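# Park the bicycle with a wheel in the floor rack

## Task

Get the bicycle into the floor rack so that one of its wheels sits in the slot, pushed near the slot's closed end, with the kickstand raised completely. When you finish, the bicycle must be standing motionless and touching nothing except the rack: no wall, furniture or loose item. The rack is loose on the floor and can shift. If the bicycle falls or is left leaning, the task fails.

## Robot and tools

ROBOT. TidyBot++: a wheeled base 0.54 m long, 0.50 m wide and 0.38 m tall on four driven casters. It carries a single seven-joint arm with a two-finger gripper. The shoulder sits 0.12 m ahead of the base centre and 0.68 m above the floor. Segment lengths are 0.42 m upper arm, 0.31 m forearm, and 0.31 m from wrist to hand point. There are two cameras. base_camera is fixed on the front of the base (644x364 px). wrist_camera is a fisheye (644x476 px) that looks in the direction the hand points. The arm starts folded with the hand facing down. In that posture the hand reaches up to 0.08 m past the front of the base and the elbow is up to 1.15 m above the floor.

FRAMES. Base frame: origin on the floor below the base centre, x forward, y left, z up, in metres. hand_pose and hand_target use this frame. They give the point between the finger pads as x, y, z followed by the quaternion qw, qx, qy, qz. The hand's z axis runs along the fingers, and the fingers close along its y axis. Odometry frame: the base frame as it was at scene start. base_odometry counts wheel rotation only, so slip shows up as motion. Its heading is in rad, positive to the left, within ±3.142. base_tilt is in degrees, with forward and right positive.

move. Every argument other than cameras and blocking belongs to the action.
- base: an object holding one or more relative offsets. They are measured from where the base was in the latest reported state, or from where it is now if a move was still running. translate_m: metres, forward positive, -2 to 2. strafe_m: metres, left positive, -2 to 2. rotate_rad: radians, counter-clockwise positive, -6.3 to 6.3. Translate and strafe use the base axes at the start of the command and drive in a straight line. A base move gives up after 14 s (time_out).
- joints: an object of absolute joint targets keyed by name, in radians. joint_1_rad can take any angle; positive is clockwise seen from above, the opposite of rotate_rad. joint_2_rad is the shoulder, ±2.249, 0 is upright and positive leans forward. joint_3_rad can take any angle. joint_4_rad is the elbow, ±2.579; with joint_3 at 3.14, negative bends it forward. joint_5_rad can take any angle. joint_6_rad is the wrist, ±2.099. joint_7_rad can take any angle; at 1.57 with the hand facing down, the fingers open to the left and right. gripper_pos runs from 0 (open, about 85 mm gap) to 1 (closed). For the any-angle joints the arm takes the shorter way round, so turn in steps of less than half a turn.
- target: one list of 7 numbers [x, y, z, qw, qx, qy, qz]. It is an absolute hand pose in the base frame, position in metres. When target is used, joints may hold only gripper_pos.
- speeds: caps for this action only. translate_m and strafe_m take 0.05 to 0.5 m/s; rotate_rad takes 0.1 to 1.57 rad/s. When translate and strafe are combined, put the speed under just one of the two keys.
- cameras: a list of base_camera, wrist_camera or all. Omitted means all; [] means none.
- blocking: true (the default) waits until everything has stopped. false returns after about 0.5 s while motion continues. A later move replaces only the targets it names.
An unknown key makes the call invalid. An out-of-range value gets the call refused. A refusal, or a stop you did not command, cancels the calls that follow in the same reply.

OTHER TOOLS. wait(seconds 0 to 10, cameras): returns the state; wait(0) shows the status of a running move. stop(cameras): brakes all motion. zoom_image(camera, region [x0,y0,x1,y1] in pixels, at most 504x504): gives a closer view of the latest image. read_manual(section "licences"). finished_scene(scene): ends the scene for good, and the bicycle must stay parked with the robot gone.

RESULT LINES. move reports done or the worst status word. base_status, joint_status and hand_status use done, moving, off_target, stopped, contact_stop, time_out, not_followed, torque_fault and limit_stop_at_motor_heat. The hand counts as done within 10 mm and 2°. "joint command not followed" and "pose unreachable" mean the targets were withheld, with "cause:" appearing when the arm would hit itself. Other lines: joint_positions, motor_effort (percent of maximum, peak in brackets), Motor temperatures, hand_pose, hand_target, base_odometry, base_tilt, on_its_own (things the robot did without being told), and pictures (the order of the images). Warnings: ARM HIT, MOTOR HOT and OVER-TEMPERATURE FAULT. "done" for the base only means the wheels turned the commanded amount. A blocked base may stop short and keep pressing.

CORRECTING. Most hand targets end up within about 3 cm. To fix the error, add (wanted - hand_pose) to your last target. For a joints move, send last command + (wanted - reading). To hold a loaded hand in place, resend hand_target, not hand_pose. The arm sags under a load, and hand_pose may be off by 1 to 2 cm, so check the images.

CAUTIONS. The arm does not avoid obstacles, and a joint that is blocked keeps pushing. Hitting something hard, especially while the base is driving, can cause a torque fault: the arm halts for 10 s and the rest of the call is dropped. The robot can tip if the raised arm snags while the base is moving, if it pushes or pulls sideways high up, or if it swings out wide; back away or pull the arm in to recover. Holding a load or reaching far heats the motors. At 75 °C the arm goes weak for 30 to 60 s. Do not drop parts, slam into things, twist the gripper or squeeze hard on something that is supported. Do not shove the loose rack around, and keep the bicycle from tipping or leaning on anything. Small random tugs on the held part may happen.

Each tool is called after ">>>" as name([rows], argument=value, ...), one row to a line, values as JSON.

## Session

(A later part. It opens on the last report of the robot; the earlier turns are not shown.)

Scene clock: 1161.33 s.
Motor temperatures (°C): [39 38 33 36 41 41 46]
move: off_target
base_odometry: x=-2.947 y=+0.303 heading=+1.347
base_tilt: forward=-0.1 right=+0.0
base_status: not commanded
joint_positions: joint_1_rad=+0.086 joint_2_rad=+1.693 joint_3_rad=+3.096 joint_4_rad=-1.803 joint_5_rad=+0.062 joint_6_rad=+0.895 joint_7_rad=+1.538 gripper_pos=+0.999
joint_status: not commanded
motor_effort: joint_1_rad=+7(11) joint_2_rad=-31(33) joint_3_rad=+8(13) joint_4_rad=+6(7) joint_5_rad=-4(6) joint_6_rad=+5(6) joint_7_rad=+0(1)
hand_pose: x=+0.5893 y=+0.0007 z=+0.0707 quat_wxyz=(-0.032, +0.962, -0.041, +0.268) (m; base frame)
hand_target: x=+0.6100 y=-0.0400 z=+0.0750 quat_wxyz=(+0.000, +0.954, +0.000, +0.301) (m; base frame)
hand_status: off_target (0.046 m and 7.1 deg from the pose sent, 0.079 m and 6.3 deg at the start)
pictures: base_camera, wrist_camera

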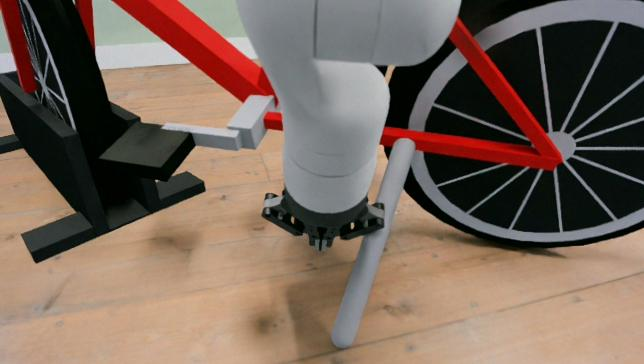

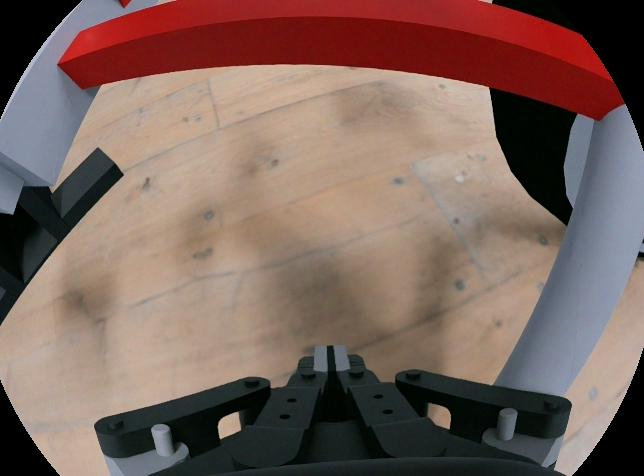

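>>> move(target=[0.58, 0.04, 0.08, 0, 0.954, 0, 0.301], cameras=[])

>>> move(base={"translate_m": -0.4}, cameras=[])

>>> move(joints={"joint_1_rad": 0, "joint_2_rad": -0.35, "joint_3_rad": 3.14, "joint_4_rad": -2.2, "joint_5_rad": 0, "joint_6_rad": -0.3, "joint_7_rad": 1.57}, cameras=["all"])

Scene clock: 1187.70 s.
Motor temperatures (°C): [39 38 33 36 41 41 46]
move: off_target
base_odometry: x=-2.947 y=+0.303 heading=+1.347
base_tilt: forward=+0.0 right=+0.0
base_status: not commanded
joint_positions: joint_1_rad=-0.143 joint_2_rad=+1.702 joint_3_rad=+3.142 joint_4_rad=-1.829 joint_5_rad=-0.017 joint_6_rad=+0.955 joint_7_rad=+1.538 gripper_pos=+0.999
joint_status: not commanded
motor_effort: joint_1_rad=-1(7) joint_2_rad=-32(34) joint_3_rad=+1(8) joint_4_rad=-4(6) joint_5_rad=+0(3) joint_6_rad=+5(6) joint_7_rad=+0(0)
hand_pose: x=+0.5791 y=+0.0632 z=+0.0730 quat_wxyz=(-0.019, +0.959, +0.046, +0.278) (m; base frame)
hand_target: x=+0.5800 y=+0.0400 z=+0.0800 quat_wxyz=(+0.000, +0.954, +0.000, +0.301) (m; base frame)
hand_status: off_target (0.024 m and 6.3 deg from the pose sent, 0.041 m and 7.1 deg at the start)
pictures: none
No camera images: "cameras" was empty.

Scene clock: 1189.83 s.
Motor temperatures (°C): [39 38 33 36 41 41 46]
move: done
base_odometry: x=-3.036 y=-0.087 heading=+1.347
base_tilt: forward=-0.1 right=+0.0
base_status: done
joint_positions: joint_1_rad=-0.143 joint_2_rad=+1.714 joint_3_rad=+3.142 joint_4_rad=-1.839 joint_5_rad=-0.018 joint_6_rad=+0.961 joint_7_rad=+1.538 gripper_pos=+0.999
joint_status: not commanded
motor_effort: joint_1_rad=-1(3) joint_2_rad=-31(34) joint_3_rad=+0(2) joint_4_rad=-5(6) joint_5_rad=+0(1) joint_6_rad=+5(6) joint_7_rad=+0(0)
hand_pose: x=+0.5681 y=+0.0614 z=+0.0681 quat_wxyz=(-0.018, +0.961, +0.046, +0.271) (m; base frame)
hand_target: x=+0.5800 y=+0.0400 z=+0.0800 quat_wxyz=(+0.000, +0.954, +0.000, +0.301) (m; base frame)
hand_status: not commanded
pictures: none
No camera images: "cameras" was empty.

Scene clock: 1193.00 s.
Motor temperatures (°C): [39 38 33 36 41 41 46]
move: done
base_odometry: x=-3.036 y=-0.087 heading=+1.347
base_tilt: forward=-0.1 right=+0.0
base_status: not commanded
joint_positions: joint_1_rad=-0.013 joint_2_rad=-0.333 joint_3_rad=+3.142 joint_4_rad=-2.170 joint_5_rad=-0.018 joint_6_rad=-0.228 joint_7_rad=+1.538 gripper_pos=+0.999
joint_status: all done
motor_effort: joint_1_rad=+0(2) joint_2_rad=-7(39) joint_3_rad=+2(3) joint_4_rad=+20(20) joint_5_rad=+0(2) joint_6_rad=+9(10) joint_7_rad=+0(1)
hand_pose: x=+0.5589 y=+0.0081 z=+0.8494 quat_wxyz=(-0.018, +0.858, -0.015, +0.513) (m; base frame)
hand_target: x=+0.5374 y=+0.0020 z=+0.8200 quat_wxyz=(+0.000, +0.880, +0.000, +0.476) (m; base frame)
hand_status: not commanded
pictures: base_camera, wrist_camera

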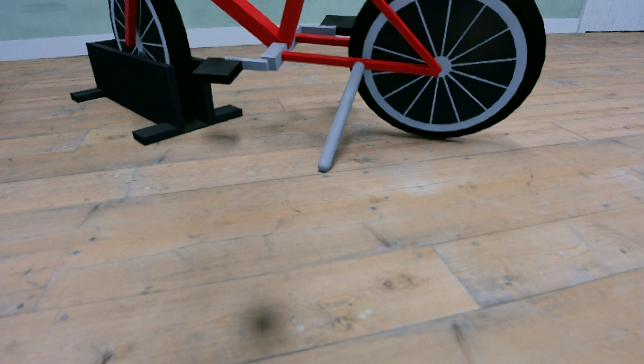

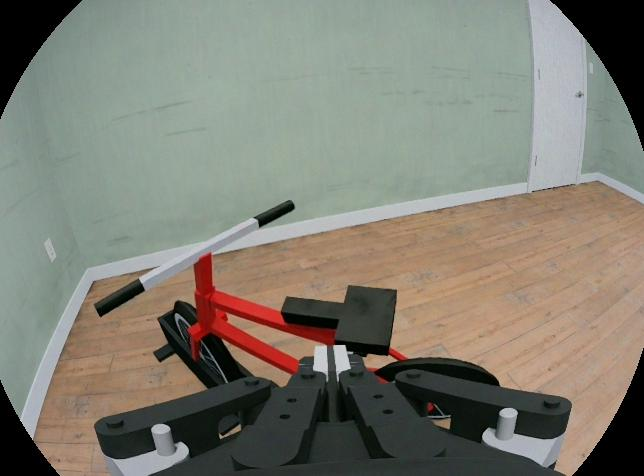

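>>> move(base={"translate_m": 0.368, "strafe_m": -0.7735, "rotate_rad": 1.229}, cameras=["all"])

Scene clock: 1207.27 s.
Motor temperatures (°C): [39 38 33 36 41 41 46]
move: done
base_odometry: x=-2.200 y=+0.100 heading=+2.576
base_tilt: forward=-0.1 right=+0.0
base_status: done
joint_positions: joint_1_rad=-0.007 joint_2_rad=-0.340 joint_3_rad=+3.142 joint_4_rad=-2.173 joint_5_rad=-0.018 joint_6_rad=-0.234 joint_7_rad=+1.538 gripper_pos=+0.999
joint_status: not commanded
motor_effort: joint_1_rad=-1(2) joint_2_rad=-7(9) joint_3_rad=+2(4) joint_4_rad=+19(20) joint_5_rad=+0(1) joint_6_rad=+8(9) joint_7_rad=+0(0)
hand_pose: x=+0.5561 y=+0.0058 z=+0.8488 quat_wxyz=(-0.017, +0.859, -0.018, +0.511) (m; base frame)
hand_target: x=+0.5374 y=+0.0020 z=+0.8200 quat_wxyz=(+0.000, +0.880, +0.000, +0.476) (m; base frame)
hand_status: not commanded
pictures: base_camera, wrist_camera

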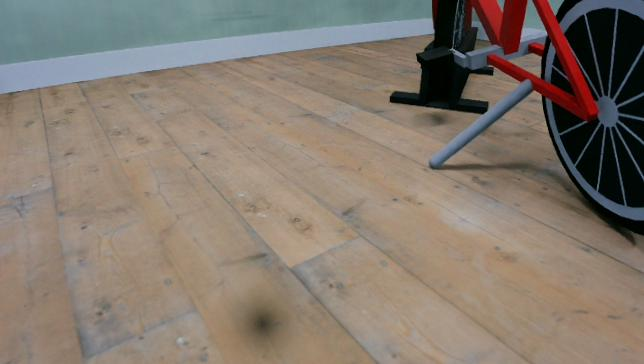

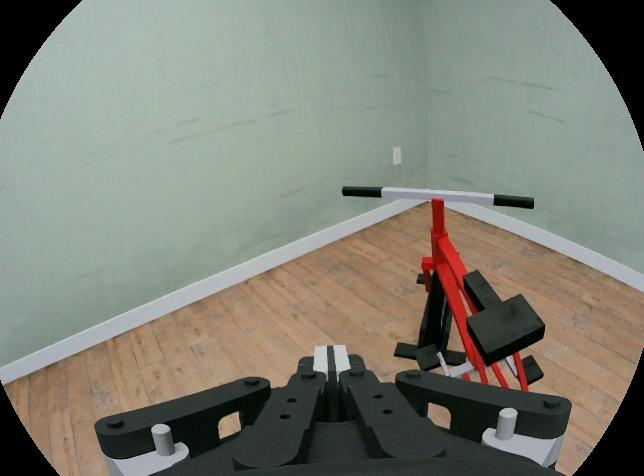

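>>> move(base={"translate_m": 0.09, "strafe_m": -0.37, "rotate_rad": 0.174}, cameras=["all"])

Scene clock: 1217.40 s.
Motor temperatures (°C): [39 38 33 36 41 41 46]
move: done
base_odometry: x=-2.078 y=+0.461 heading=+2.751
base_tilt: forward=+0.0 right=+0.0
base_status: done
joint_positions: joint_1_rad=-0.006 joint_2_rad=-0.340 joint_3_rad=+3.140 joint_4_rad=-2.173 joint_5_rad=-0.018 joint_6_rad=-0.234 joint_7_rad=+1.538 gripper_pos=+0.999
joint_status: not commanded
motor_effort: joint_1_rad=+0(2) joint_2_rad=-7(8) joint_3_rad=+2(4) joint_4_rad=+19(20) joint_5_rad=+0(1) joint_6_rad=+8(9) joint_7_rad=+0(0)
hand_pose: x=+0.5559 y=+0.0059 z=+0.8487 quat_wxyz=(-0.016, +0.859, -0.017, +0.511) (m; base frame)
hand_target: x=+0.5374 y=+0.0020 z=+0.8200 quat_wxyz=(+0.000, +0.880, +0.000, +0.476) (m; base frame)
hand_status: not commanded
pictures: base_camera, wrist_camera

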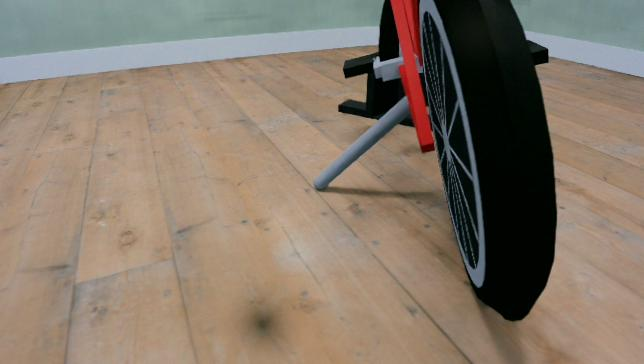

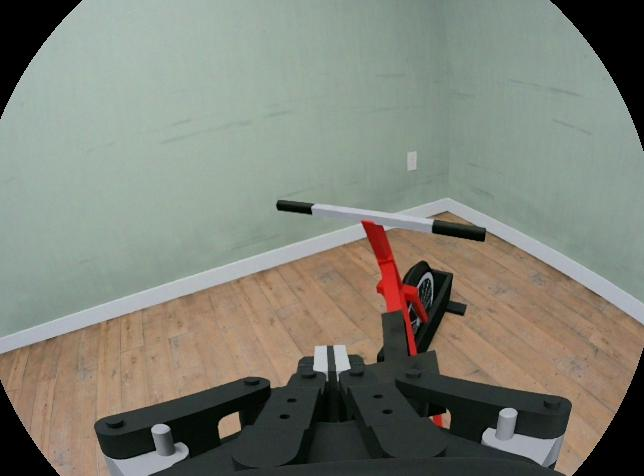

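>>> move(base={"translate_m": 0.075}, speeds={"translate_m": 0.1}, cameras=[])

>>> move(target=[0.72, 0.08, 0.30, 0.2588, 0.9659, 0, 0], cameras=["all"])

Scene clock: 1237.47 s.
Motor temperatures (°C): [39 37 33 36 41 41 46]
move: done
base_odometry: x=-2.147 y=+0.490 heading=+2.751
base_tilt: forward=-0.1 right=+0.0
base_status: done
joint_positions: joint_1_rad=-0.006 joint_2_rad=-0.342 joint_3_rad=+3.140 joint_4_rad=-2.174 joint_5_rad=-0.018 joint_6_rad=-0.235 joint_7_rad=+1.538 gripper_pos=+0.999
joint_status: not commanded
motor_effort: joint_1_rad=+0(1) joint_2_rad=-7(10) joint_3_rad=+2(2) joint_4_rad=+19(20) joint_5_rad=+0(1) joint_6_rad=+9(9) joint_7_rad=+0(0)
hand_pose: x=+0.5554 y=+0.0059 z=+0.8491 quat_wxyz=(-0.016, +0.859, -0.017, +0.512) (m; base frame)
hand_target: x=+0.5374 y=+0.0020 z=+0.8200 quat_wxyz=(+0.000, +0.880, +0.000, +0.476) (m; base frame)
hand_status: not commanded
pictures: none
No camera images: "cameras" was empty.

Scene clock: 1240.60 s.
Motor temperatures (°C): [39 37 33 36 41 41 46]
move: off_target
base_odometry: x=-2.147 y=+0.490 heading=+2.751
base_tilt: forward=-0.1 right=+0.0
base_status: not commanded
joint_positions: joint_1_rad=-0.477 joint_2_rad=+1.345 joint_3_rad=+3.414 joint_4_rad=-0.986 joint_5_rad=+0.153 joint_6_rad=-0.983 joint_7_rad=+1.127 gripper_pos=+0.999
joint_status: not commanded
motor_effort: joint_1_rad=-1(2) joint_2_rad=-45(47) joint_3_rad=+7(7) joint_4_rad=+9(20) joint_5_rad=+3(3) joint_6_rad=+0(9) joint_7_rad=+0(0)
hand_pose: x=+0.7195 y=+0.1024 z=+0.2815 quat_wxyz=(+0.210, +0.977, +0.022, +0.000) (m; base frame)
hand_target: x=+0.7200 y=+0.0800 z=+0.3000 quat_wxyz=(+0.259, +0.966, +0.000, +0.000) (m; base frame)
hand_status: off_target (0.029 m and 6.3 deg from the pose sent, 0.578 m and 68.8 deg at the start)
pictures: base_camera, wrist_camera

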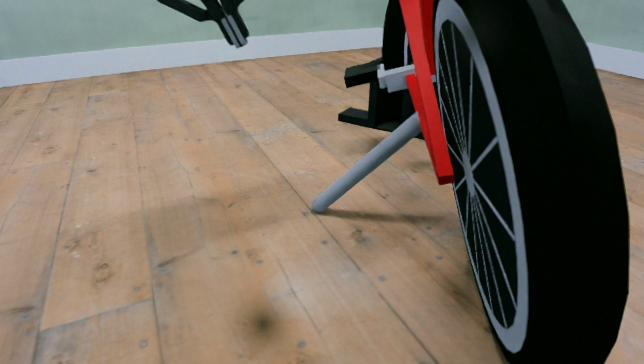

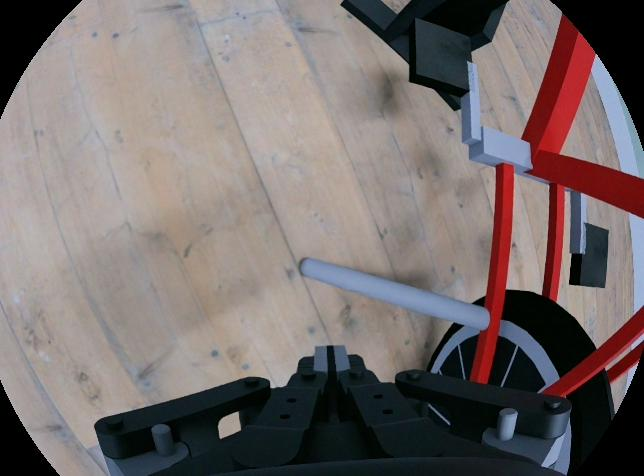

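>>> move(base={"translate_m": 0.03}, speeds={"translate_m": 0.1}, cameras=[])

>>> move(target=[0.78, 0.05, 0.17, 0.211, 0.953, 0.047, 0.211], cameras=["all"])

Scene clock: 1255.17 s.
Motor temperatures (°C): [39 38 33 36 41 41 46]
move: done
base_odometry: x=-2.175 y=+0.502 heading=+2.750
base_tilt: forward=+0.0 right=+0.0
base_status: done
joint_positions: joint_1_rad=-0.480 joint_2_rad=+1.345 joint_3_rad=+3.417 joint_4_rad=-0.979 joint_5_rad=+0.155 joint_6_rad=-0.989 joint_7_rad=+1.126 gripper_pos=+0.999
joint_status: not commanded
motor_effort: joint_1_rad=-1(2) joint_2_rad=-46(46) joint_3_rad=+6(7) joint_4_rad=+9(11) joint_5_rad=+3(3) joint_6_rad=-1(2) joint_7_rad=+0(0)
hand_pose: x=+0.7213 y=+0.1033 z=+0.2837 quat_wxyz=(+0.212, +0.977, +0.023, +0.002) (m; base frame)
hand_target: x=+0.7200 y=+0.0800 z=+0.3000 quat_wxyz=(+0.259, +0.966, +0.000, +0.000) (m; base frame)
hand_status: not commanded
pictures: none
No camera images: "cameras" was empty.

Scene clock: 1257.03 s.
Motor temperatures (°C): [39 38 33 36 41 41 46]
move: off_target
base_odometry: x=-2.175 y=+0.502 heading=+2.750
base_tilt: forward=+0.0 right=+0.0
base_status: not commanded
joint_positions: joint_1_rad=-0.607 joint_2_rad=+1.591 joint_3_rad=+3.734 joint_4_rad=-1.183 joint_5_rad=+0.013 joint_6_rad=-0.311 joint_7_rad=+1.126 gripper_pos=+0.999
joint_status: not commanded
motor_effort: joint_1_rad=-1(2) joint_2_rad=-42(46) joint_3_rad=+11(13) joint_4_rad=+3(10) joint_5_rad=+2(3) joint_6_rad=+1(2) joint_7_rad=+0(0)
hand_pose: x=+0.7660 y=+0.0381 z=+0.1651 quat_wxyz=(+0.241, +0.951, +0.097, +0.169) (m; base frame)
hand_target: x=+0.7800 y=+0.0500 z=+0.1700 quat_wxyz=(+0.211, +0.953, +0.047, +0.211) (m; base frame)
hand_status: off_target (0.019 m and 8.2 deg from the pose sent, 0.139 m and 24.3 deg at the start)
pictures: base_camera, wrist_camera

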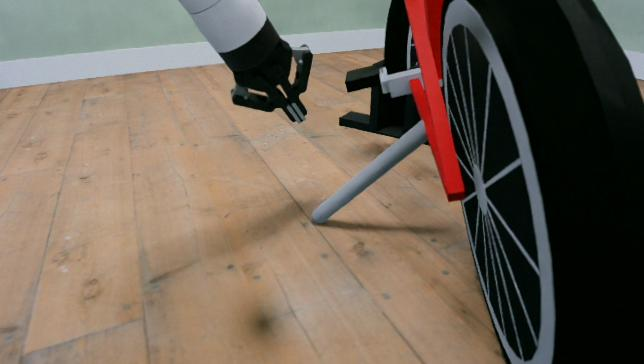

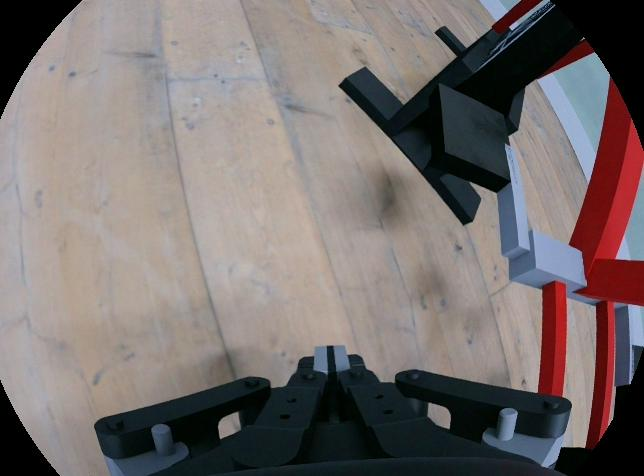

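>>> move(target=[0.78, -0.01, 0.09, 0.211, 0.953, 0.047, 0.211], cameras=["all"])

Scene clock: 1261.47 s.
Motor temperatures (°C): [39 38 33 36 41 41 46]
move: off_target
base_odometry: x=-2.175 y=+0.502 heading=+2.750
base_tilt: forward=-0.1 right=+0.0
base_status: not commanded
joint_positions: joint_1_rad=-0.512 joint_2_rad=+1.773 joint_3_rad=+3.757 joint_4_rad=-1.099 joint_5_rad=-0.061 joint_6_rad=-0.229 joint_7_rad=+1.126 gripper_pos=+0.999
joint_status: not commanded
motor_effort: joint_1_rad=-1(4) joint_2_rad=-40(44) joint_3_rad=+12(13) joint_4_rad=+2(5) joint_5_rad=+1(2) joint_6_rad=+1(2) joint_7_rad=+0(0)
hand_pose: x=+0.7427 y=-0.0321 z=+0.0778 quat_wxyz=(+0.243, +0.955, +0.071, +0.157) (m; base frame)
hand_target: x=+0.7800 y=-0.0100 z=+0.0900 quat_wxyz=(+0.211, +0.953, +0.047, +0.211) (m; base frame)
hand_status: off_target (0.045 m and 7.7 deg from the pose sent, 0.090 m and 8.2 deg at the start)
pictures: base_camera, wrist_camera

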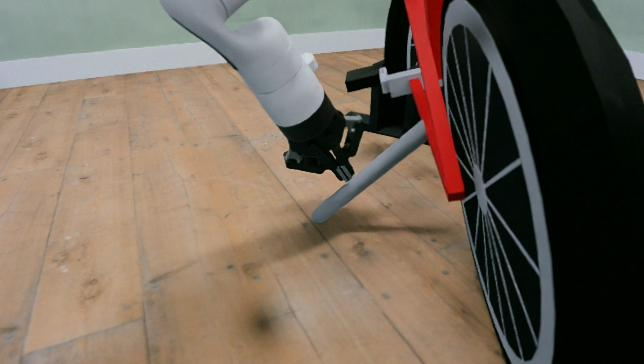

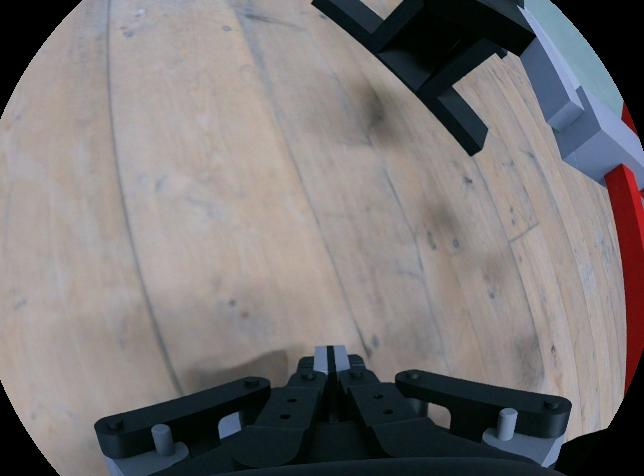

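>>> move(target=[0.76, -0.02, 0.07, 0.211, 0.953, 0.047, 0.211], cameras=[])

>>> move(target=[0.70, -0.02, 0.07, 0.211, 0.953, 0.047, 0.211], cameras=["all"])

Scene clock: 1265.43 s.
Motor temperatures (°C): [39 38 33 36 41 41 46]
move: off_target
base_odometry: x=-2.175 y=+0.502 heading=+2.750
base_tilt: forward=+0.0 right=+0.0
base_status: not commanded
joint_positions: joint_1_rad=-0.518 joint_2_rad=+1.795 joint_3_rad=+3.768 joint_4_rad=-1.105 joint_5_rad=-0.144 joint_6_rad=-0.164 joint_7_rad=+1.126 gripper_pos=+0.999
joint_status: not commanded
motor_effort: joint_1_rad=-1(1) joint_2_rad=-40(41) joint_3_rad=+12(13) joint_4_rad=+1(3) joint_5_rad=+1(2) joint_6_rad=+1(2) joint_7_rad=+0(0)
hand_pose: x=+0.7466 y=-0.0267 z=+0.0681 quat_wxyz=(+0.224, +0.956, +0.048, +0.182) (m; base frame)
hand_target: x=+0.7600 y=-0.0200 z=+0.0700 quat_wxyz=(+0.211, +0.953, +0.047, +0.211) (m; base frame)
hand_status: off_target (0.015 m and 3.7 deg from the pose sent, 0.023 m and 7.7 deg at the start)
pictures: none
No camera images: "cameras" was empty.

Scene clock: 1266.70 s.
Motor temperatures (°C): [39 38 33 36 41 41 46]
move: off_target
base_odometry: x=-2.175 y=+0.502 heading=+2.750
base_tilt: forward=+0.0 right=+0.0
base_status: not commanded
joint_positions: joint_1_rad=-0.584 joint_2_rad=+1.773 joint_3_rad=+3.759 joint_4_rad=-1.300 joint_5_rad=-0.331 joint_6_rad=+0.032 joint_7_rad=+1.252 gripper_pos=+0.999
joint_status: not commanded
motor_effort: joint_1_rad=+0(1) joint_2_rad=-33(40) joint_3_rad=+10(12) joint_4_rad=-3(4) joint_5_rad=+0(1) joint_6_rad=-2(3) joint_7_rad=+0(0)
hand_pose: x=+0.7179 y=-0.0251 z=+0.0770 quat_wxyz=(+0.217, +0.952, +0.044, +0.212) (m; base frame)
hand_target: x=+0.7000 y=-0.0200 z=+0.0700 quat_wxyz=(+0.211, +0.953, +0.047, +0.211) (m; base frame)
hand_status: off_target (0.020 m and 0.7 deg from the pose sent, 0.047 m and 3.7 deg at the start)
pictures: base_camera, wrist_camera

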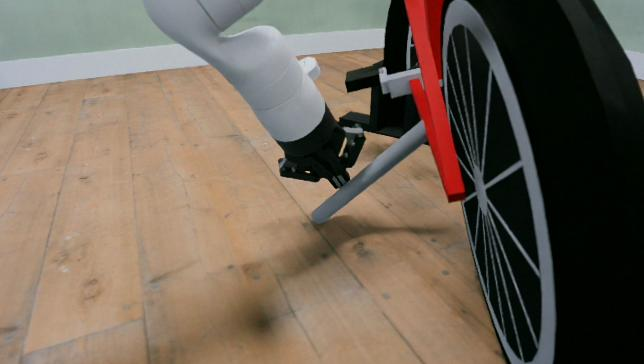

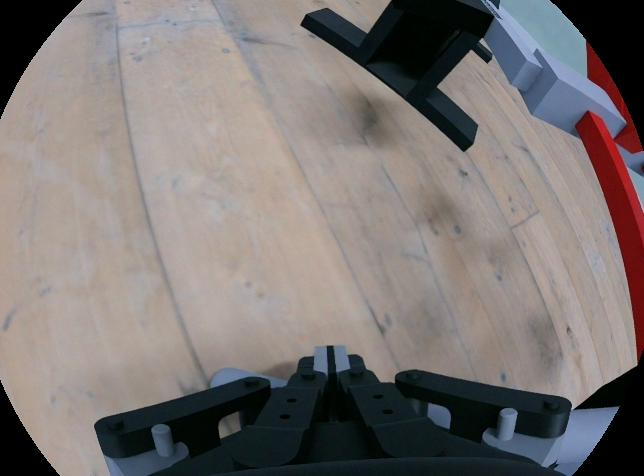

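>>> move(target=[0.65, -0.03, 0.06, 0.211, 0.953, 0.047, 0.211], cameras=["base_camera"])

>>> move(target=[0.60, -0.04, 0.06, 0.211, 0.953, 0.047, 0.211], cameras=["all"])

Scene clock: 1271.03 s.
Motor temperatures (°C): [39 38 33 36 41 41 46]
move: done
base_odometry: x=-2.175 y=+0.502 heading=+2.750
base_tilt: forward=+0.0 right=+0.0
base_status: not commanded
joint_positions: joint_1_rad=-0.588 joint_2_rad=+1.777 joint_3_rad=+3.639 joint_4_rad=-1.468 joint_5_rad=-0.444 joint_6_rad=+0.220 joint_7_rad=+1.389 gripper_pos=+0.999
joint_status: not commanded
motor_effort: joint_1_rad=-1(4) joint_2_rad=-34(37) joint_3_rad=+11(13) joint_4_rad=-3(7) joint_5_rad=-1(1) joint_6_rad=+4(4) joint_7_rad=+0(0)
hand_pose: x=+0.6486 y=-0.0268 z=+0.0542 quat_wxyz=(+0.206, +0.957, +0.046, +0.201) (m; base frame)
hand_target: x=+0.6500 y=-0.0300 z=+0.0600 quat_wxyz=(+0.211, +0.953, +0.047, +0.211) (m; base frame)
hand_status: done (0.007 m and 1.4 deg from the pose sent, 0.070 m and 0.7 deg at the start)
pictures: base_camera

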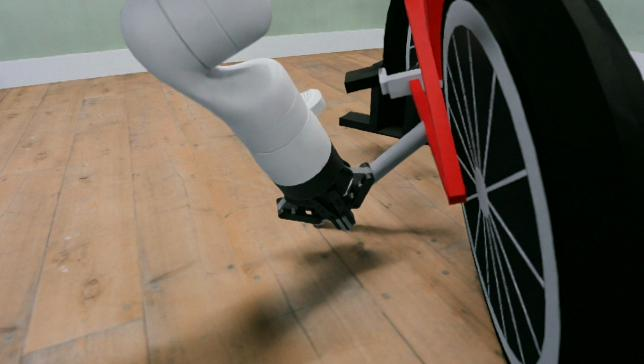

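Scene clock: 1272.33 s.
Motor temperatures (°C): [39 38 33 36 41 41 46]
move: off_target
base_odometry: x=-2.175 y=+0.502 heading=+2.750
base_tilt: forward=+0.0 right=+0.0
base_status: not commanded
joint_positions: joint_1_rad=-0.562 joint_2_rad=+1.777 joint_3_rad=+3.537 joint_4_rad=-1.613 joint_5_rad=-0.468 joint_6_rad=+0.362 joint_7_rad=+1.453 gripper_pos=+0.999
joint_status: not commanded
motor_effort: joint_1_rad=-1(1) joint_2_rad=-32(34) joint_3_rad=+10(11) joint_4_rad=-5(5) joint_5_rad=-1(2) joint_6_rad=+3(4) joint_7_rad=+0(0)
hand_pose: x=+0.5824 y=-0.0391 z=+0.0443 quat_wxyz=(+0.205, +0.961, +0.046, +0.178) (m; base frame)
hand_target: x=+0.6000 y=-0.0400 z=+0.0600 quat_wxyz=(+0.211, +0.953, +0.047, +0.211) (m; base frame)
hand_status: off_target (0.024 m and 4.0 deg from the pose sent, 0.051 m and 1.4 deg at the start)
pictures: base_camera, wrist_camera

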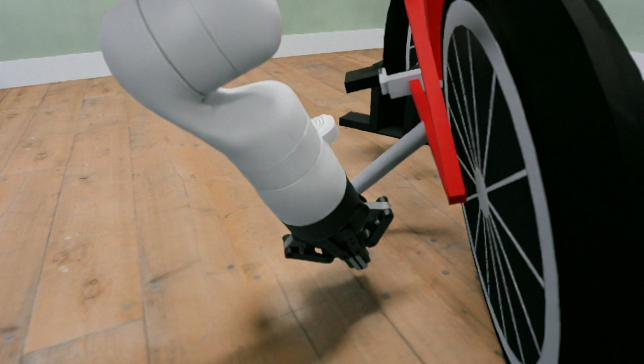

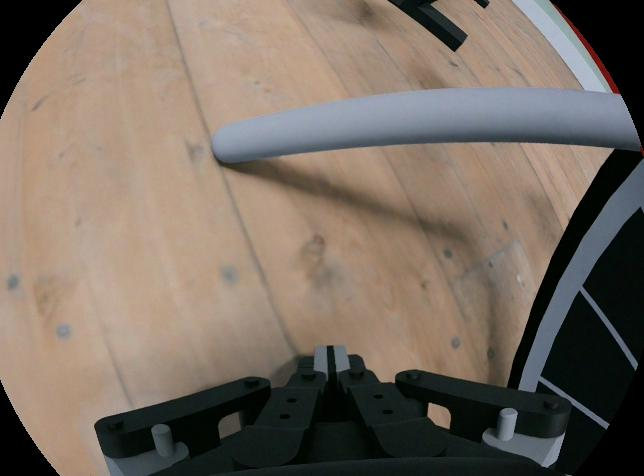

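>>> move(target=[0.64, 0.04, 0.17, 0.211, 0.953, 0.047, 0.211], cameras=[])

>>> move(target=[0.80, 0.04, 0.17, 0.211, 0.953, 0.047, 0.211], cameras=[])

>>> move(target=[0.80, -0.02, 0.09, 0.211, 0.953, 0.047, 0.211], cameras=[])

>>> move(target=[0.785, -0.055, 0.07, 0.211, 0.953, 0.047, 0.211], cameras=["all"])

Scene clock: 1279.97 s.
Motor temperatures (°C): [39 38 33 36 41 41 46]
move: off_target
base_odometry: x=-2.175 y=+0.502 heading=+2.750
base_tilt: forward=+0.0 right=+0.0
base_status: not commanded
joint_positions: joint_1_rad=-0.778 joint_2_rad=+1.529 joint_3_rad=+3.664 joint_4_rad=-1.688 joint_5_rad=-0.469 joint_6_rad=+0.222 joint_7_rad=+1.432 gripper_pos=+0.999
joint_status: not commanded
motor_effort: joint_1_rad=-1(3) joint_2_rad=-35(36) joint_3_rad=+12(13) joint_4_rad=-1(5) joint_5_rad=-1(2) joint_6_rad=+3(4) joint_7_rad=+0(1)
hand_pose: x=+0.6625 y=+0.0624 z=+0.1700 quat_wxyz=(+0.199, +0.946, +0.088, +0.240) (m; base frame)
hand_target: x=+0.6400 y=+0.0400 z=+0.1700 quat_wxyz=(+0.211, +0.953, +0.047, +0.211) (m; base frame)
hand_status: off_target (0.032 m and 6.0 deg from the pose sent, 0.159 m and 4.0 deg at the start)
pictures: none
No camera images: "cameras" was empty.

Scene clock: 1282.07 s.
Motor temperatures (°C): [39 38 33 36 41 41 46]
move: off_target
base_odometry: x=-2.175 y=+0.502 heading=+2.750
base_tilt: forward=-0.1 right=+0.0
base_status: not commanded
joint_positions: joint_1_rad=-0.574 joint_2_rad=+1.581 joint_3_rad=+3.720 joint_4_rad=-1.156 joint_5_rad=-0.084 joint_6_rad=-0.194 joint_7_rad=+1.133 gripper_pos=+0.999
joint_status: not commanded
motor_effort: joint_1_rad=-1(2) joint_2_rad=-43(43) joint_3_rad=+12(13) joint_4_rad=+3(6) joint_5_rad=+1(1) joint_6_rad=+2(5) joint_7_rad=+0(0)
hand_pose: x=+0.8055 y=+0.0637 z=+0.1703 quat_wxyz=(+0.182, +0.954, +0.060, +0.230) (m; base frame)
hand_target: x=+0.8000 y=+0.0400 z=+0.1700 quat_wxyz=(+0.211, +0.953, +0.047, +0.211) (m; base frame)
hand_status: off_target (0.024 m and 4.2 deg from the pose sent, 0.139 m and 6.0 deg at the start)
pictures: none
No camera images: "cameras" was empty.

Scene clock: 1283.57 s.
Motor temperatures (°C): [39 38 33 36 41 41 46]
move: off_target
base_odometry: x=-2.175 y=+0.502 heading=+2.750
base_tilt: forward=-0.1 right=+0.0
base_status: not commanded
joint_positions: joint_1_rad=-0.455 joint_2_rad=+1.783 joint_3_rad=+3.745 joint_4_rad=-1.012 joint_5_rad=-0.084 joint_6_rad=-0.194 joint_7_rad=+1.133 gripper_pos=+0.999
joint_status: not commanded
motor_effort: joint_1_rad=+0(4) joint_2_rad=-42(46) joint_3_rad=+11(12) joint_4_rad=+3(5) joint_5_rad=+1(2) joint_6_rad=+1(3) joint_7_rad=+0(0)
hand_pose: x=+0.7813 y=-0.0243 z=+0.0760 quat_wxyz=(+0.211, +0.957, +0.054, +0.194) (m; base frame)
hand_target: x=+0.8000 y=-0.0200 z=+0.0900 quat_wxyz=(+0.211, +0.953, +0.047, +0.211) (m; base frame)
hand_status: off_target (0.024 m and 2.2 deg from the pose sent, 0.116 m and 4.2 deg at the start)
pictures: none
No camera images: "cameras" was empty.

Scene clock: 1284.37 s.
Motor temperatures (°C): [39 38 33 36 41 41 46]
move: done
base_odometry: x=-2.175 y=+0.502 heading=+2.750
base_tilt: forward=-0.1 right=+0.0
base_status: not commanded
joint_positions: joint_1_rad=-0.423 joint_2_rad=+1.802 joint_3_rad=+3.755 joint_4_rad=-1.015 joint_5_rad=-0.113 joint_6_rad=-0.156 joint_7_rad=+1.155 gripper_pos=+0.999
joint_status: not commanded
motor_effort: joint_1_rad=+0(3) joint_2_rad=-41(43) joint_3_rad=+11(12) joint_4_rad=+2(5) joint_5_rad=+1(1) joint_6_rad=+2(3) joint_7_rad=+0(0)
hand_pose: x=+0.7801 y=-0.0481 z=+0.0685 quat_wxyz=(+0.211, +0.956, +0.045, +0.198) (m; base frame)
hand_target: x=+0.7850 y=-0.0550 z=+0.0700 quat_wxyz=(+0.211, +0.953, +0.047, +0.211) (m; base frame)
hand_status: done (0.009 m and 1.5 deg from the pose sent, 0.032 m and 2.2 deg at the start)
pictures: base_camera, wrist_camera

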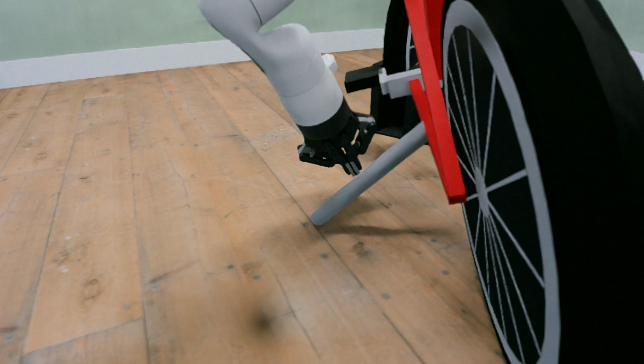

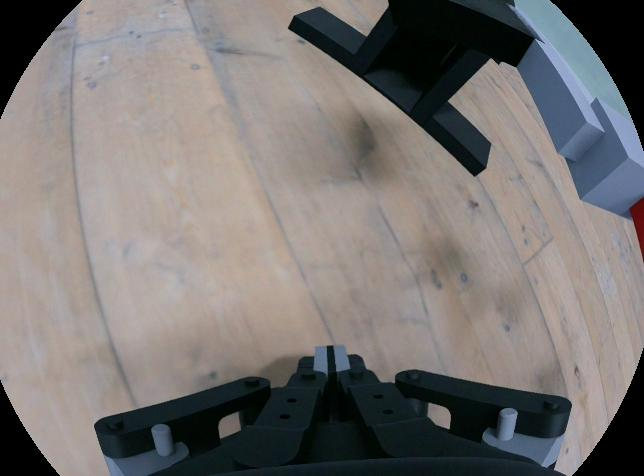

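>>> move(target=[0.775, -0.075, 0.045, 0.211, 0.953, 0.047, 0.211], cameras=["base_camera"])

>>> move(target=[0.72, -0.08, 0.05, 0.211, 0.953, 0.047, 0.211], cameras=["base_camera"])

>>> move(target=[0.67, -0.085, 0.055, 0.211, 0.953, 0.047, 0.211], cameras=["all"])

Scene clock: 1288.73 s.
Motor temperatures (°C): [39 38 33 36 41 41 46]
move: off_target
base_odometry: x=-2.175 y=+0.502 heading=+2.750
base_tilt: forward=+0.0 right=+0.1
base_status: not commanded
joint_positions: joint_1_rad=-0.396 joint_2_rad=+1.863 joint_3_rad=+3.765 joint_4_rad=-1.011 joint_5_rad=-0.125 joint_6_rad=-0.143 joint_7_rad=+1.155 gripper_pos=+0.999
joint_status: not commanded
motor_effort: joint_1_rad=-1(2) joint_2_rad=-40(43) joint_3_rad=+11(12) joint_4_rad=+2(4) joint_5_rad=+1(1) joint_6_rad=+1(3) joint_7_rad=+0(0)
hand_pose: x=+0.7507 y=-0.0807 z=+0.0372 quat_wxyz=(+0.223, +0.958, +0.039, +0.178) (m; base frame)
hand_target: x=+0.7750 y=-0.0750 z=+0.0450 quat_wxyz=(+0.211, +0.953, +0.047, +0.211) (m; base frame)
hand_status: off_target (0.026 m and 4.1 deg from the pose sent, 0.036 m and 1.5 deg at the start)
pictures: base_camera

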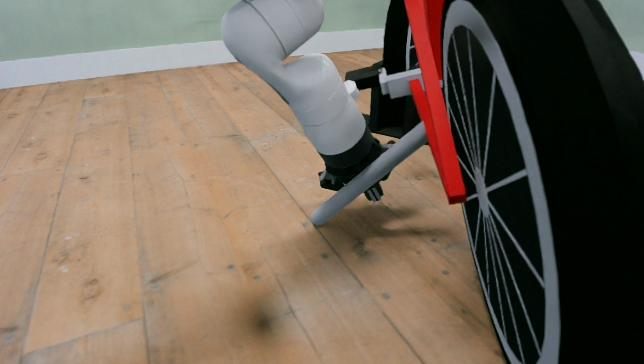

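Scene clock: 1290.03 s.
Motor temperatures (°C): [39 38 33 36 41 41 46]
move: off_target
base_odometry: x=-2.175 y=+0.502 heading=+2.750
base_tilt: forward=+0.0 right=-0.1
base_status: not commanded
joint_positions: joint_1_rad=-0.428 joint_2_rad=+1.811 joint_3_rad=+3.740 joint_4_rad=-1.200 joint_5_rad=-0.293 joint_6_rad=+0.056 joint_7_rad=+1.334 gripper_pos=+0.999
joint_status: not commanded
motor_effort: joint_1_rad=+0(1) joint_2_rad=-34(40) joint_3_rad=+10(12) joint_4_rad=-3(4) joint_5_rad=+0(1) joint_6_rad=+1(2) joint_7_rad=+0(1)
hand_pose: x=+0.7375 y=-0.0805 z=+0.0569 quat_wxyz=(+0.213, +0.953, +0.047, +0.210) (m; base frame)
hand_target: x=+0.7200 y=-0.0800 z=+0.0500 quat_wxyz=(+0.211, +0.953, +0.047, +0.211) (m; base frame)
hand_status: off_target (0.019 m and 0.3 deg from the pose sent, 0.033 m and 4.1 deg at the start)
pictures: base_camera

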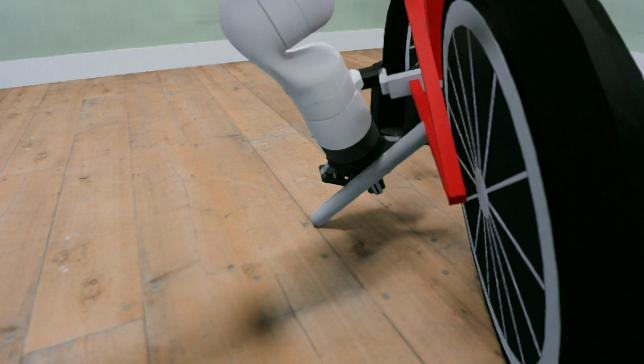

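Scene clock: 1291.27 s.
Motor temperatures (°C): [39 38 33 36 41 41 46]
move: off_target
base_odometry: x=-2.175 y=+0.502 heading=+2.750
base_tilt: forward=+0.0 right=+0.1
base_status: not commanded
joint_positions: joint_1_rad=-0.429 joint_2_rad=+1.745 joint_3_rad=+3.639 joint_4_rad=-1.379 joint_5_rad=-0.370 joint_6_rad=+0.251 joint_7_rad=+1.468 gripper_pos=+0.999
joint_status: not commanded
motor_effort: joint_1_rad=+1(3) joint_2_rad=-30(33) joint_3_rad=+9(10) joint_4_rad=-5(7) joint_5_rad=-1(1) joint_6_rad=+0(3) joint_7_rad=+0(1)
hand_pose: x=+0.7116 y=-0.0666 z=+0.0719 quat_wxyz=(+0.197, +0.951, +0.052, +0.233) (m; base frame)
hand_target: x=+0.6700 y=-0.0850 z=+0.0550 quat_wxyz=(+0.211, +0.953, +0.047, +0.211) (m; base frame)
hand_status: off_target (0.049 m and 3.0 deg from the pose sent, 0.068 m and 0.3 deg at the start)
pictures: base_camera, wrist_camera

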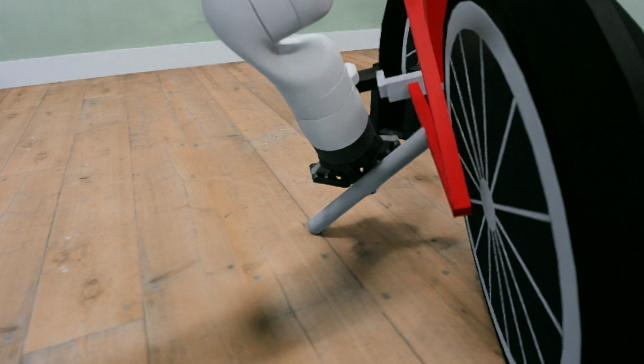

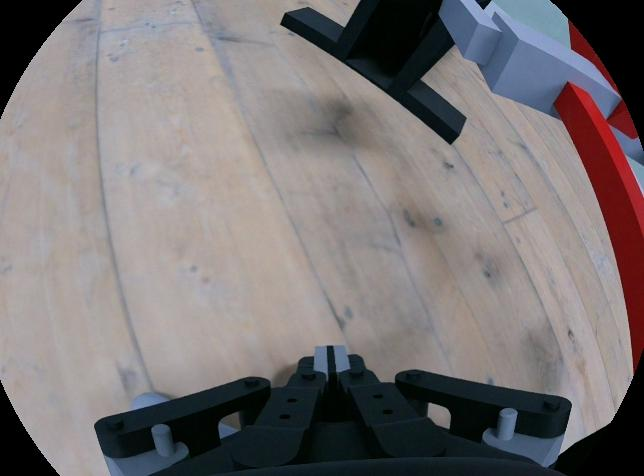

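>>> move(target=[0.76, -0.06, 0.065, 0.211, 0.953, 0.047, 0.211], cameras=[])

>>> move(target=[0.77, -0.08, 0.055, 0.1736, 0.985, 0, 0], cameras=["all"])

Scene clock: 1301.20 s.
Motor temperatures (°C): [39 38 33 36 41 41 46]
move: off_target
base_odometry: x=-2.175 y=+0.502 heading=+2.750
base_tilt: forward=+0.0 right=+0.0
base_status: not commanded
joint_positions: joint_1_rad=-0.436 joint_2_rad=+1.799 joint_3_rad=+3.748 joint_4_rad=-1.149 joint_5_rad=-0.313 joint_6_rad=+0.042 joint_7_rad=+1.339 gripper_pos=+0.999
joint_status: not commanded
motor_effort: joint_1_rad=-1(2) joint_2_rad=-40(40) joint_3_rad=+12(12) joint_4_rad=+2(6) joint_5_rad=+0(1) joint_6_rad=+3(4) joint_7_rad=+0(0)
hand_pose: x=+0.7682 y=-0.0575 z=+0.0685 quat_wxyz=(+0.200, +0.950, +0.049, +0.234) (m; base frame)
hand_target: x=+0.7600 y=-0.0600 z=+0.0650 quat_wxyz=(+0.211, +0.953, +0.047, +0.211) (m; base frame)
hand_status: off_target (0.009 m and 2.9 deg from the pose sent, 0.049 m and 3.0 deg at the start)
pictures: none
No camera images: "cameras" was empty.

Scene clock: 1303.80 s.
Motor temperatures (°C): [39 38 33 36 41 41 46]
move: off_target
base_odometry: x=-2.175 y=+0.501 heading=+2.750
base_tilt: forward=-0.1 right=+0.0
base_status: not commanded
joint_positions: joint_1_rad=-0.070 joint_2_rad=+1.951 joint_3_rad=+3.416 joint_4_rad=-0.211 joint_5_rad=+0.052 joint_6_rad=-0.961 joint_7_rad=+1.339 gripper_pos=+0.999
joint_status: not commanded
motor_effort: joint_1_rad=-1(2) joint_2_rad=-46(47) joint_3_rad=+3(12) joint_4_rad=+12(13) joint_5_rad=+3(3) joint_6_rad=+0(4) joint_7_rad=+0(0)
hand_pose: x=+0.7873 y=-0.0611 z=+0.0517 quat_wxyz=(+0.145, +0.989, -0.013, +0.030) (m; base frame)
hand_target: x=+0.7700 y=-0.0800 z=+0.0550 quat_wxyz=(+0.174, +0.985, +0.000, +0.000) (m; base frame)
hand_status: off_target (0.026 m and 5.0 deg from the pose sent, 0.026 m and 27.9 deg at the start)
pictures: base_camera, wrist_camera

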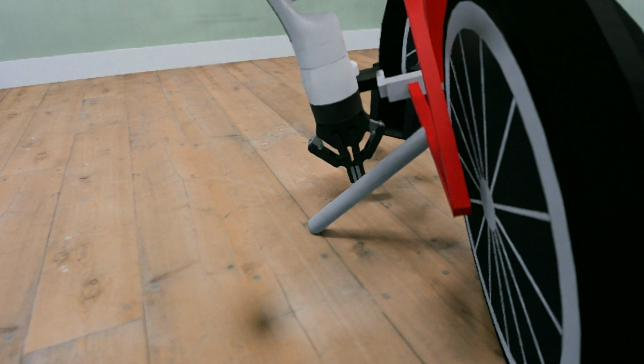

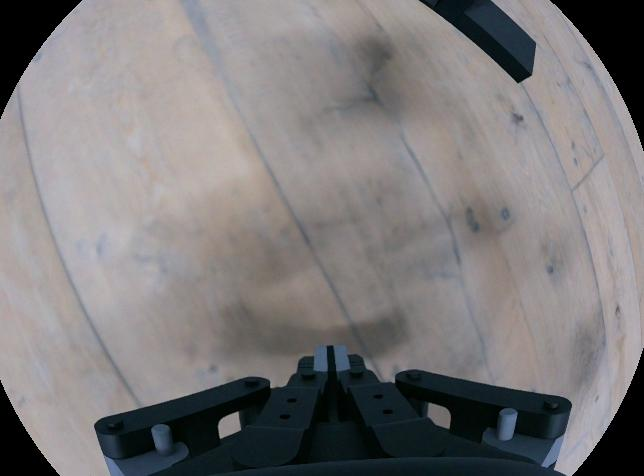

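>>> move(target=[0.75, -0.10, 0.045, 0.1736, 0.985, 0, 0], cameras=["base_camera"])

>>> move(target=[0.69, -0.10, 0.045, 0.1736, 0.985, 0, 0], cameras=["base_camera"])

>>> move(target=[0.64, -0.10, 0.05, 0.1736, 0.985, 0, 0], cameras=["all"])

Scene clock: 1310.07 s.
Motor temperatures (°C): [39 38 33 36 41 41 46]
move: off_target
base_odometry: x=-2.175 y=+0.501 heading=+2.750
base_tilt: forward=+0.0 right=+0.0
base_status: not commanded
joint_positions: joint_1_rad=-0.069 joint_2_rad=+1.915 joint_3_rad=+3.415 joint_4_rad=-0.409 joint_5_rad=+0.063 joint_6_rad=-0.935 joint_7_rad=+1.339 gripper_pos=+0.999
joint_status: not commanded
motor_effort: joint_1_rad=-1(2) joint_2_rad=-45(47) joint_3_rad=+4(5) joint_4_rad=+9(12) joint_5_rad=+2(3) joint_6_rad=-1(2) joint_7_rad=+0(0)
hand_pose: x=+0.7218 y=-0.0889 z=+0.0320 quat_wxyz=(+0.162, +0.986, -0.022, -0.035) (m; base frame)
hand_target: x=+0.7500 y=-0.1000 z=+0.0450 quat_wxyz=(+0.174, +0.985, +0.000, +0.000) (m; base frame)
hand_status: off_target (0.033 m and 5.0 deg from the pose sent, 0.054 m and 5.0 deg at the start)
pictures: base_camera

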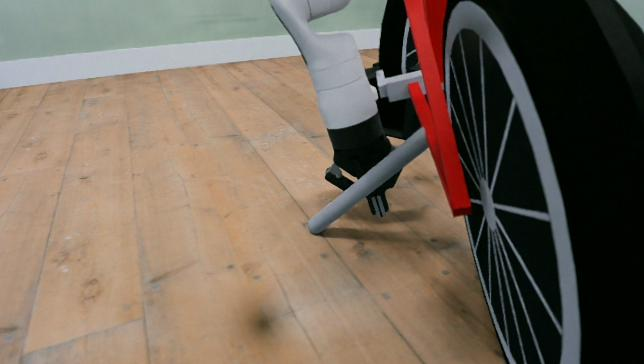

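Scene clock: 1311.70 s.
Motor temperatures (°C): [39 38 33 36 41 41 46]
move: off_target
base_odometry: x=-2.175 y=+0.502 heading=+2.750
base_tilt: forward=+0.0 right=+0.0
base_status: not commanded
joint_positions: joint_1_rad=-0.115 joint_2_rad=+1.754 joint_3_rad=+3.419 joint_4_rad=-0.835 joint_5_rad=+0.063 joint_6_rad=-0.614 joint_7_rad=+1.339 gripper_pos=+0.999
joint_status: not commanded
motor_effort: joint_1_rad=-2(2) joint_2_rad=-38(45) joint_3_rad=+4(5) joint_4_rad=+2(10) joint_5_rad=+1(3) joint_6_rad=-3(5) joint_7_rad=+0(1)
hand_pose: x=+0.6968 y=-0.0929 z=+0.0469 quat_wxyz=(+0.158, +0.987, -0.011, -0.007) (m; base frame)
hand_target: x=+0.6900 y=-0.1000 z=+0.0450 quat_wxyz=(+0.174, +0.985, +0.000, +0.000) (m; base frame)
hand_status: off_target (0.010 m and 2.4 deg from the pose sent, 0.036 m and 5.0 deg at the start)
pictures: base_camera

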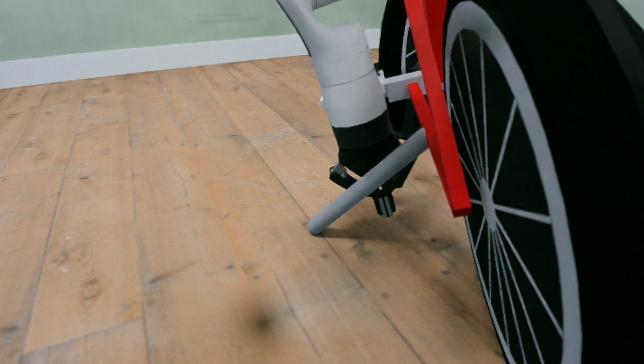

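Scene clock: 1313.27 s.
Motor temperatures (°C): [39 38 33 36 41 41 46]
move: off_target
base_odometry: x=-2.175 y=+0.502 heading=+2.750
base_tilt: forward=+0.0 right=+0.0
base_status: not commanded
joint_positions: joint_1_rad=-0.184 joint_2_rad=+1.679 joint_3_rad=+3.448 joint_4_rad=-1.094 joint_5_rad=+0.063 joint_6_rad=-0.424 joint_7_rad=+1.339 gripper_pos=+0.999
joint_status: not commanded
motor_effort: joint_1_rad=+0(2) joint_2_rad=-36(39) joint_3_rad=+7(7) joint_4_rad=-1(2) joint_5_rad=+2(2) joint_6_rad=-4(7) joint_7_rad=+0(1)
hand_pose: x=+0.6610 y=-0.0876 z=+0.0580 quat_wxyz=(+0.167, +0.986, +0.017, +0.003) (m; base frame)
hand_target: x=+0.6400 y=-0.1000 z=+0.0500 quat_wxyz=(+0.174, +0.985, +0.000, +0.000) (m; base frame)
hand_status: off_target (0.026 m and 2.1 deg from the pose sent, 0.057 m and 2.4 deg at the start)
pictures: base_camera, wrist_camera

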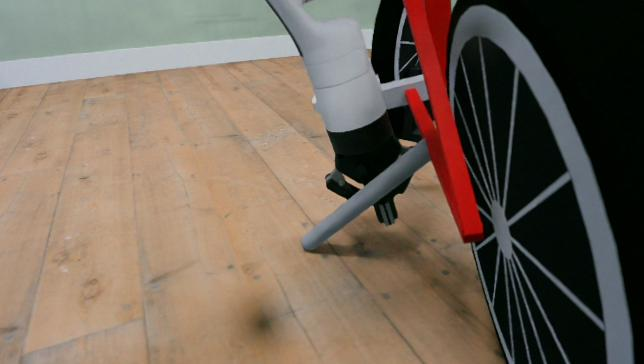

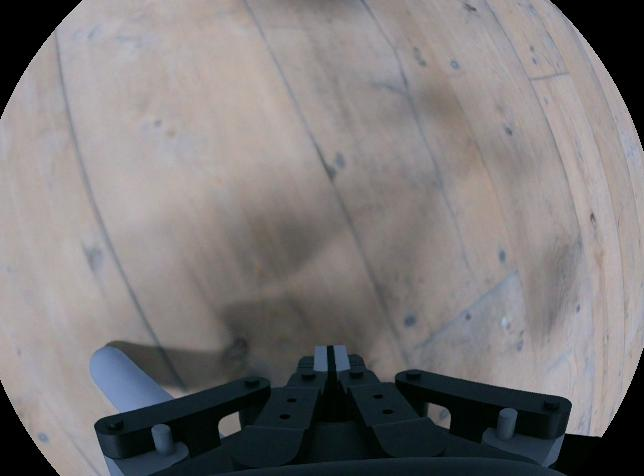

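>>> move(target=[0.59, -0.105, 0.05, 0.1736, 0.985, 0, 0], cameras=["base_camera"])

>>> move(target=[0.54, -0.11, 0.055, 0.1736, 0.985, 0, 0], cameras=["all"])

Scene clock: 1318.27 s.
Motor temperatures (°C): [39 38 33 36 41 41 46]
move: off_target
base_odometry: x=-2.175 y=+0.502 heading=+2.750
base_tilt: forward=+0.0 right=+0.0
base_status: not commanded
joint_positions: joint_1_rad=-0.217 joint_2_rad=+1.636 joint_3_rad=+3.482 joint_4_rad=-1.255 joint_5_rad=+0.047 joint_6_rad=-0.216 joint_7_rad=+1.339 gripper_pos=+0.999
joint_status: not commanded
motor_effort: joint_1_rad=+1(1) joint_2_rad=-29(36) joint_3_rad=+6(7) joint_4_rad=-9(9) joint_5_rad=+1(2) joint_6_rad=-8(10) joint_7_rad=+1(1)
hand_pose: x=+0.6616 y=-0.0913 z=+0.0702 quat_wxyz=(+0.167, +0.984, +0.029, +0.051) (m; base frame)
hand_target: x=+0.5900 y=-0.1050 z=+0.0500 quat_wxyz=(+0.174, +0.985, +0.000, +0.000) (m; base frame)
hand_status: off_target (0.076 m and 6.8 deg from the pose sent, 0.074 m and 2.1 deg at the start)
pictures: base_camera

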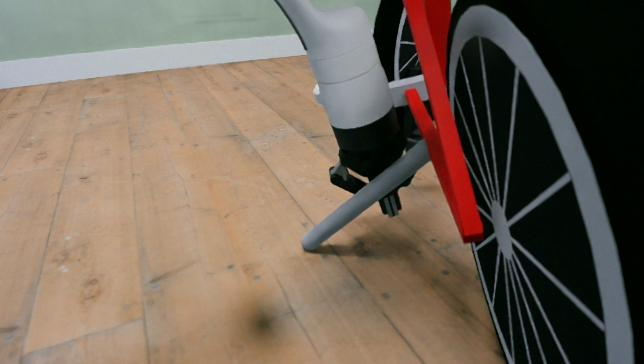

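Scene clock: 1319.40 s.
Motor temperatures (°C): [39 38 33 36 41 41 46]
move: off_target
base_odometry: x=-2.175 y=+0.502 heading=+2.750
base_tilt: forward=+0.0 right=+0.0
base_status: not commanded
joint_positions: joint_1_rad=-0.234 joint_2_rad=+1.601 joint_3_rad=+3.491 joint_4_rad=-1.398 joint_5_rad=-0.030 joint_6_rad=-0.018 joint_7_rad=+1.353 gripper_pos=+0.999
joint_status: not commanded
motor_effort: joint_1_rad=-1(2) joint_2_rad=-26(29) joint_3_rad=+4(7) joint_4_rad=-16(17) joint_5_rad=+0(1) joint_6_rad=-12(14) joint_7_rad=-1(1)
hand_pose: x=+0.6589 y=-0.0874 z=+0.0818 quat_wxyz=(+0.153, +0.983, +0.009, +0.101) (m; base frame)
hand_target: x=+0.5400 y=-0.1100 z=+0.0550 quat_wxyz=(+0.174, +0.985, +0.000, +0.000) (m; base frame)
hand_status: off_target (0.124 m and 11.8 deg from the pose sent, 0.124 m and 6.8 deg at the start)
pictures: base_camera, wrist_camera

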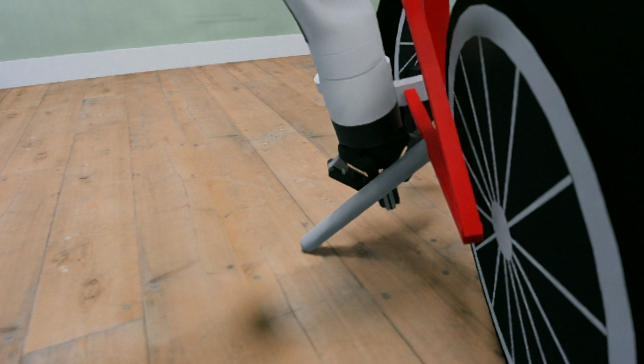

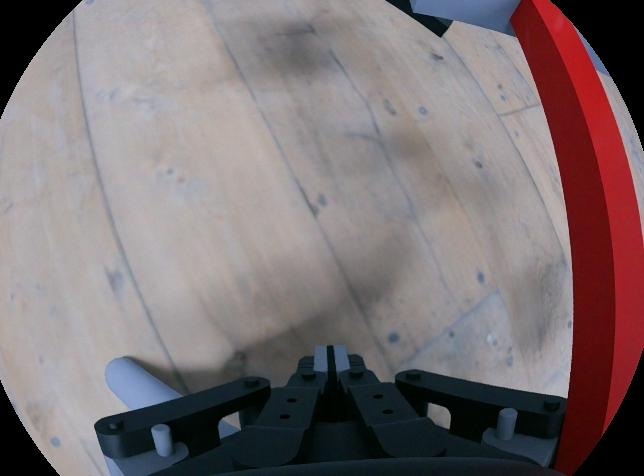

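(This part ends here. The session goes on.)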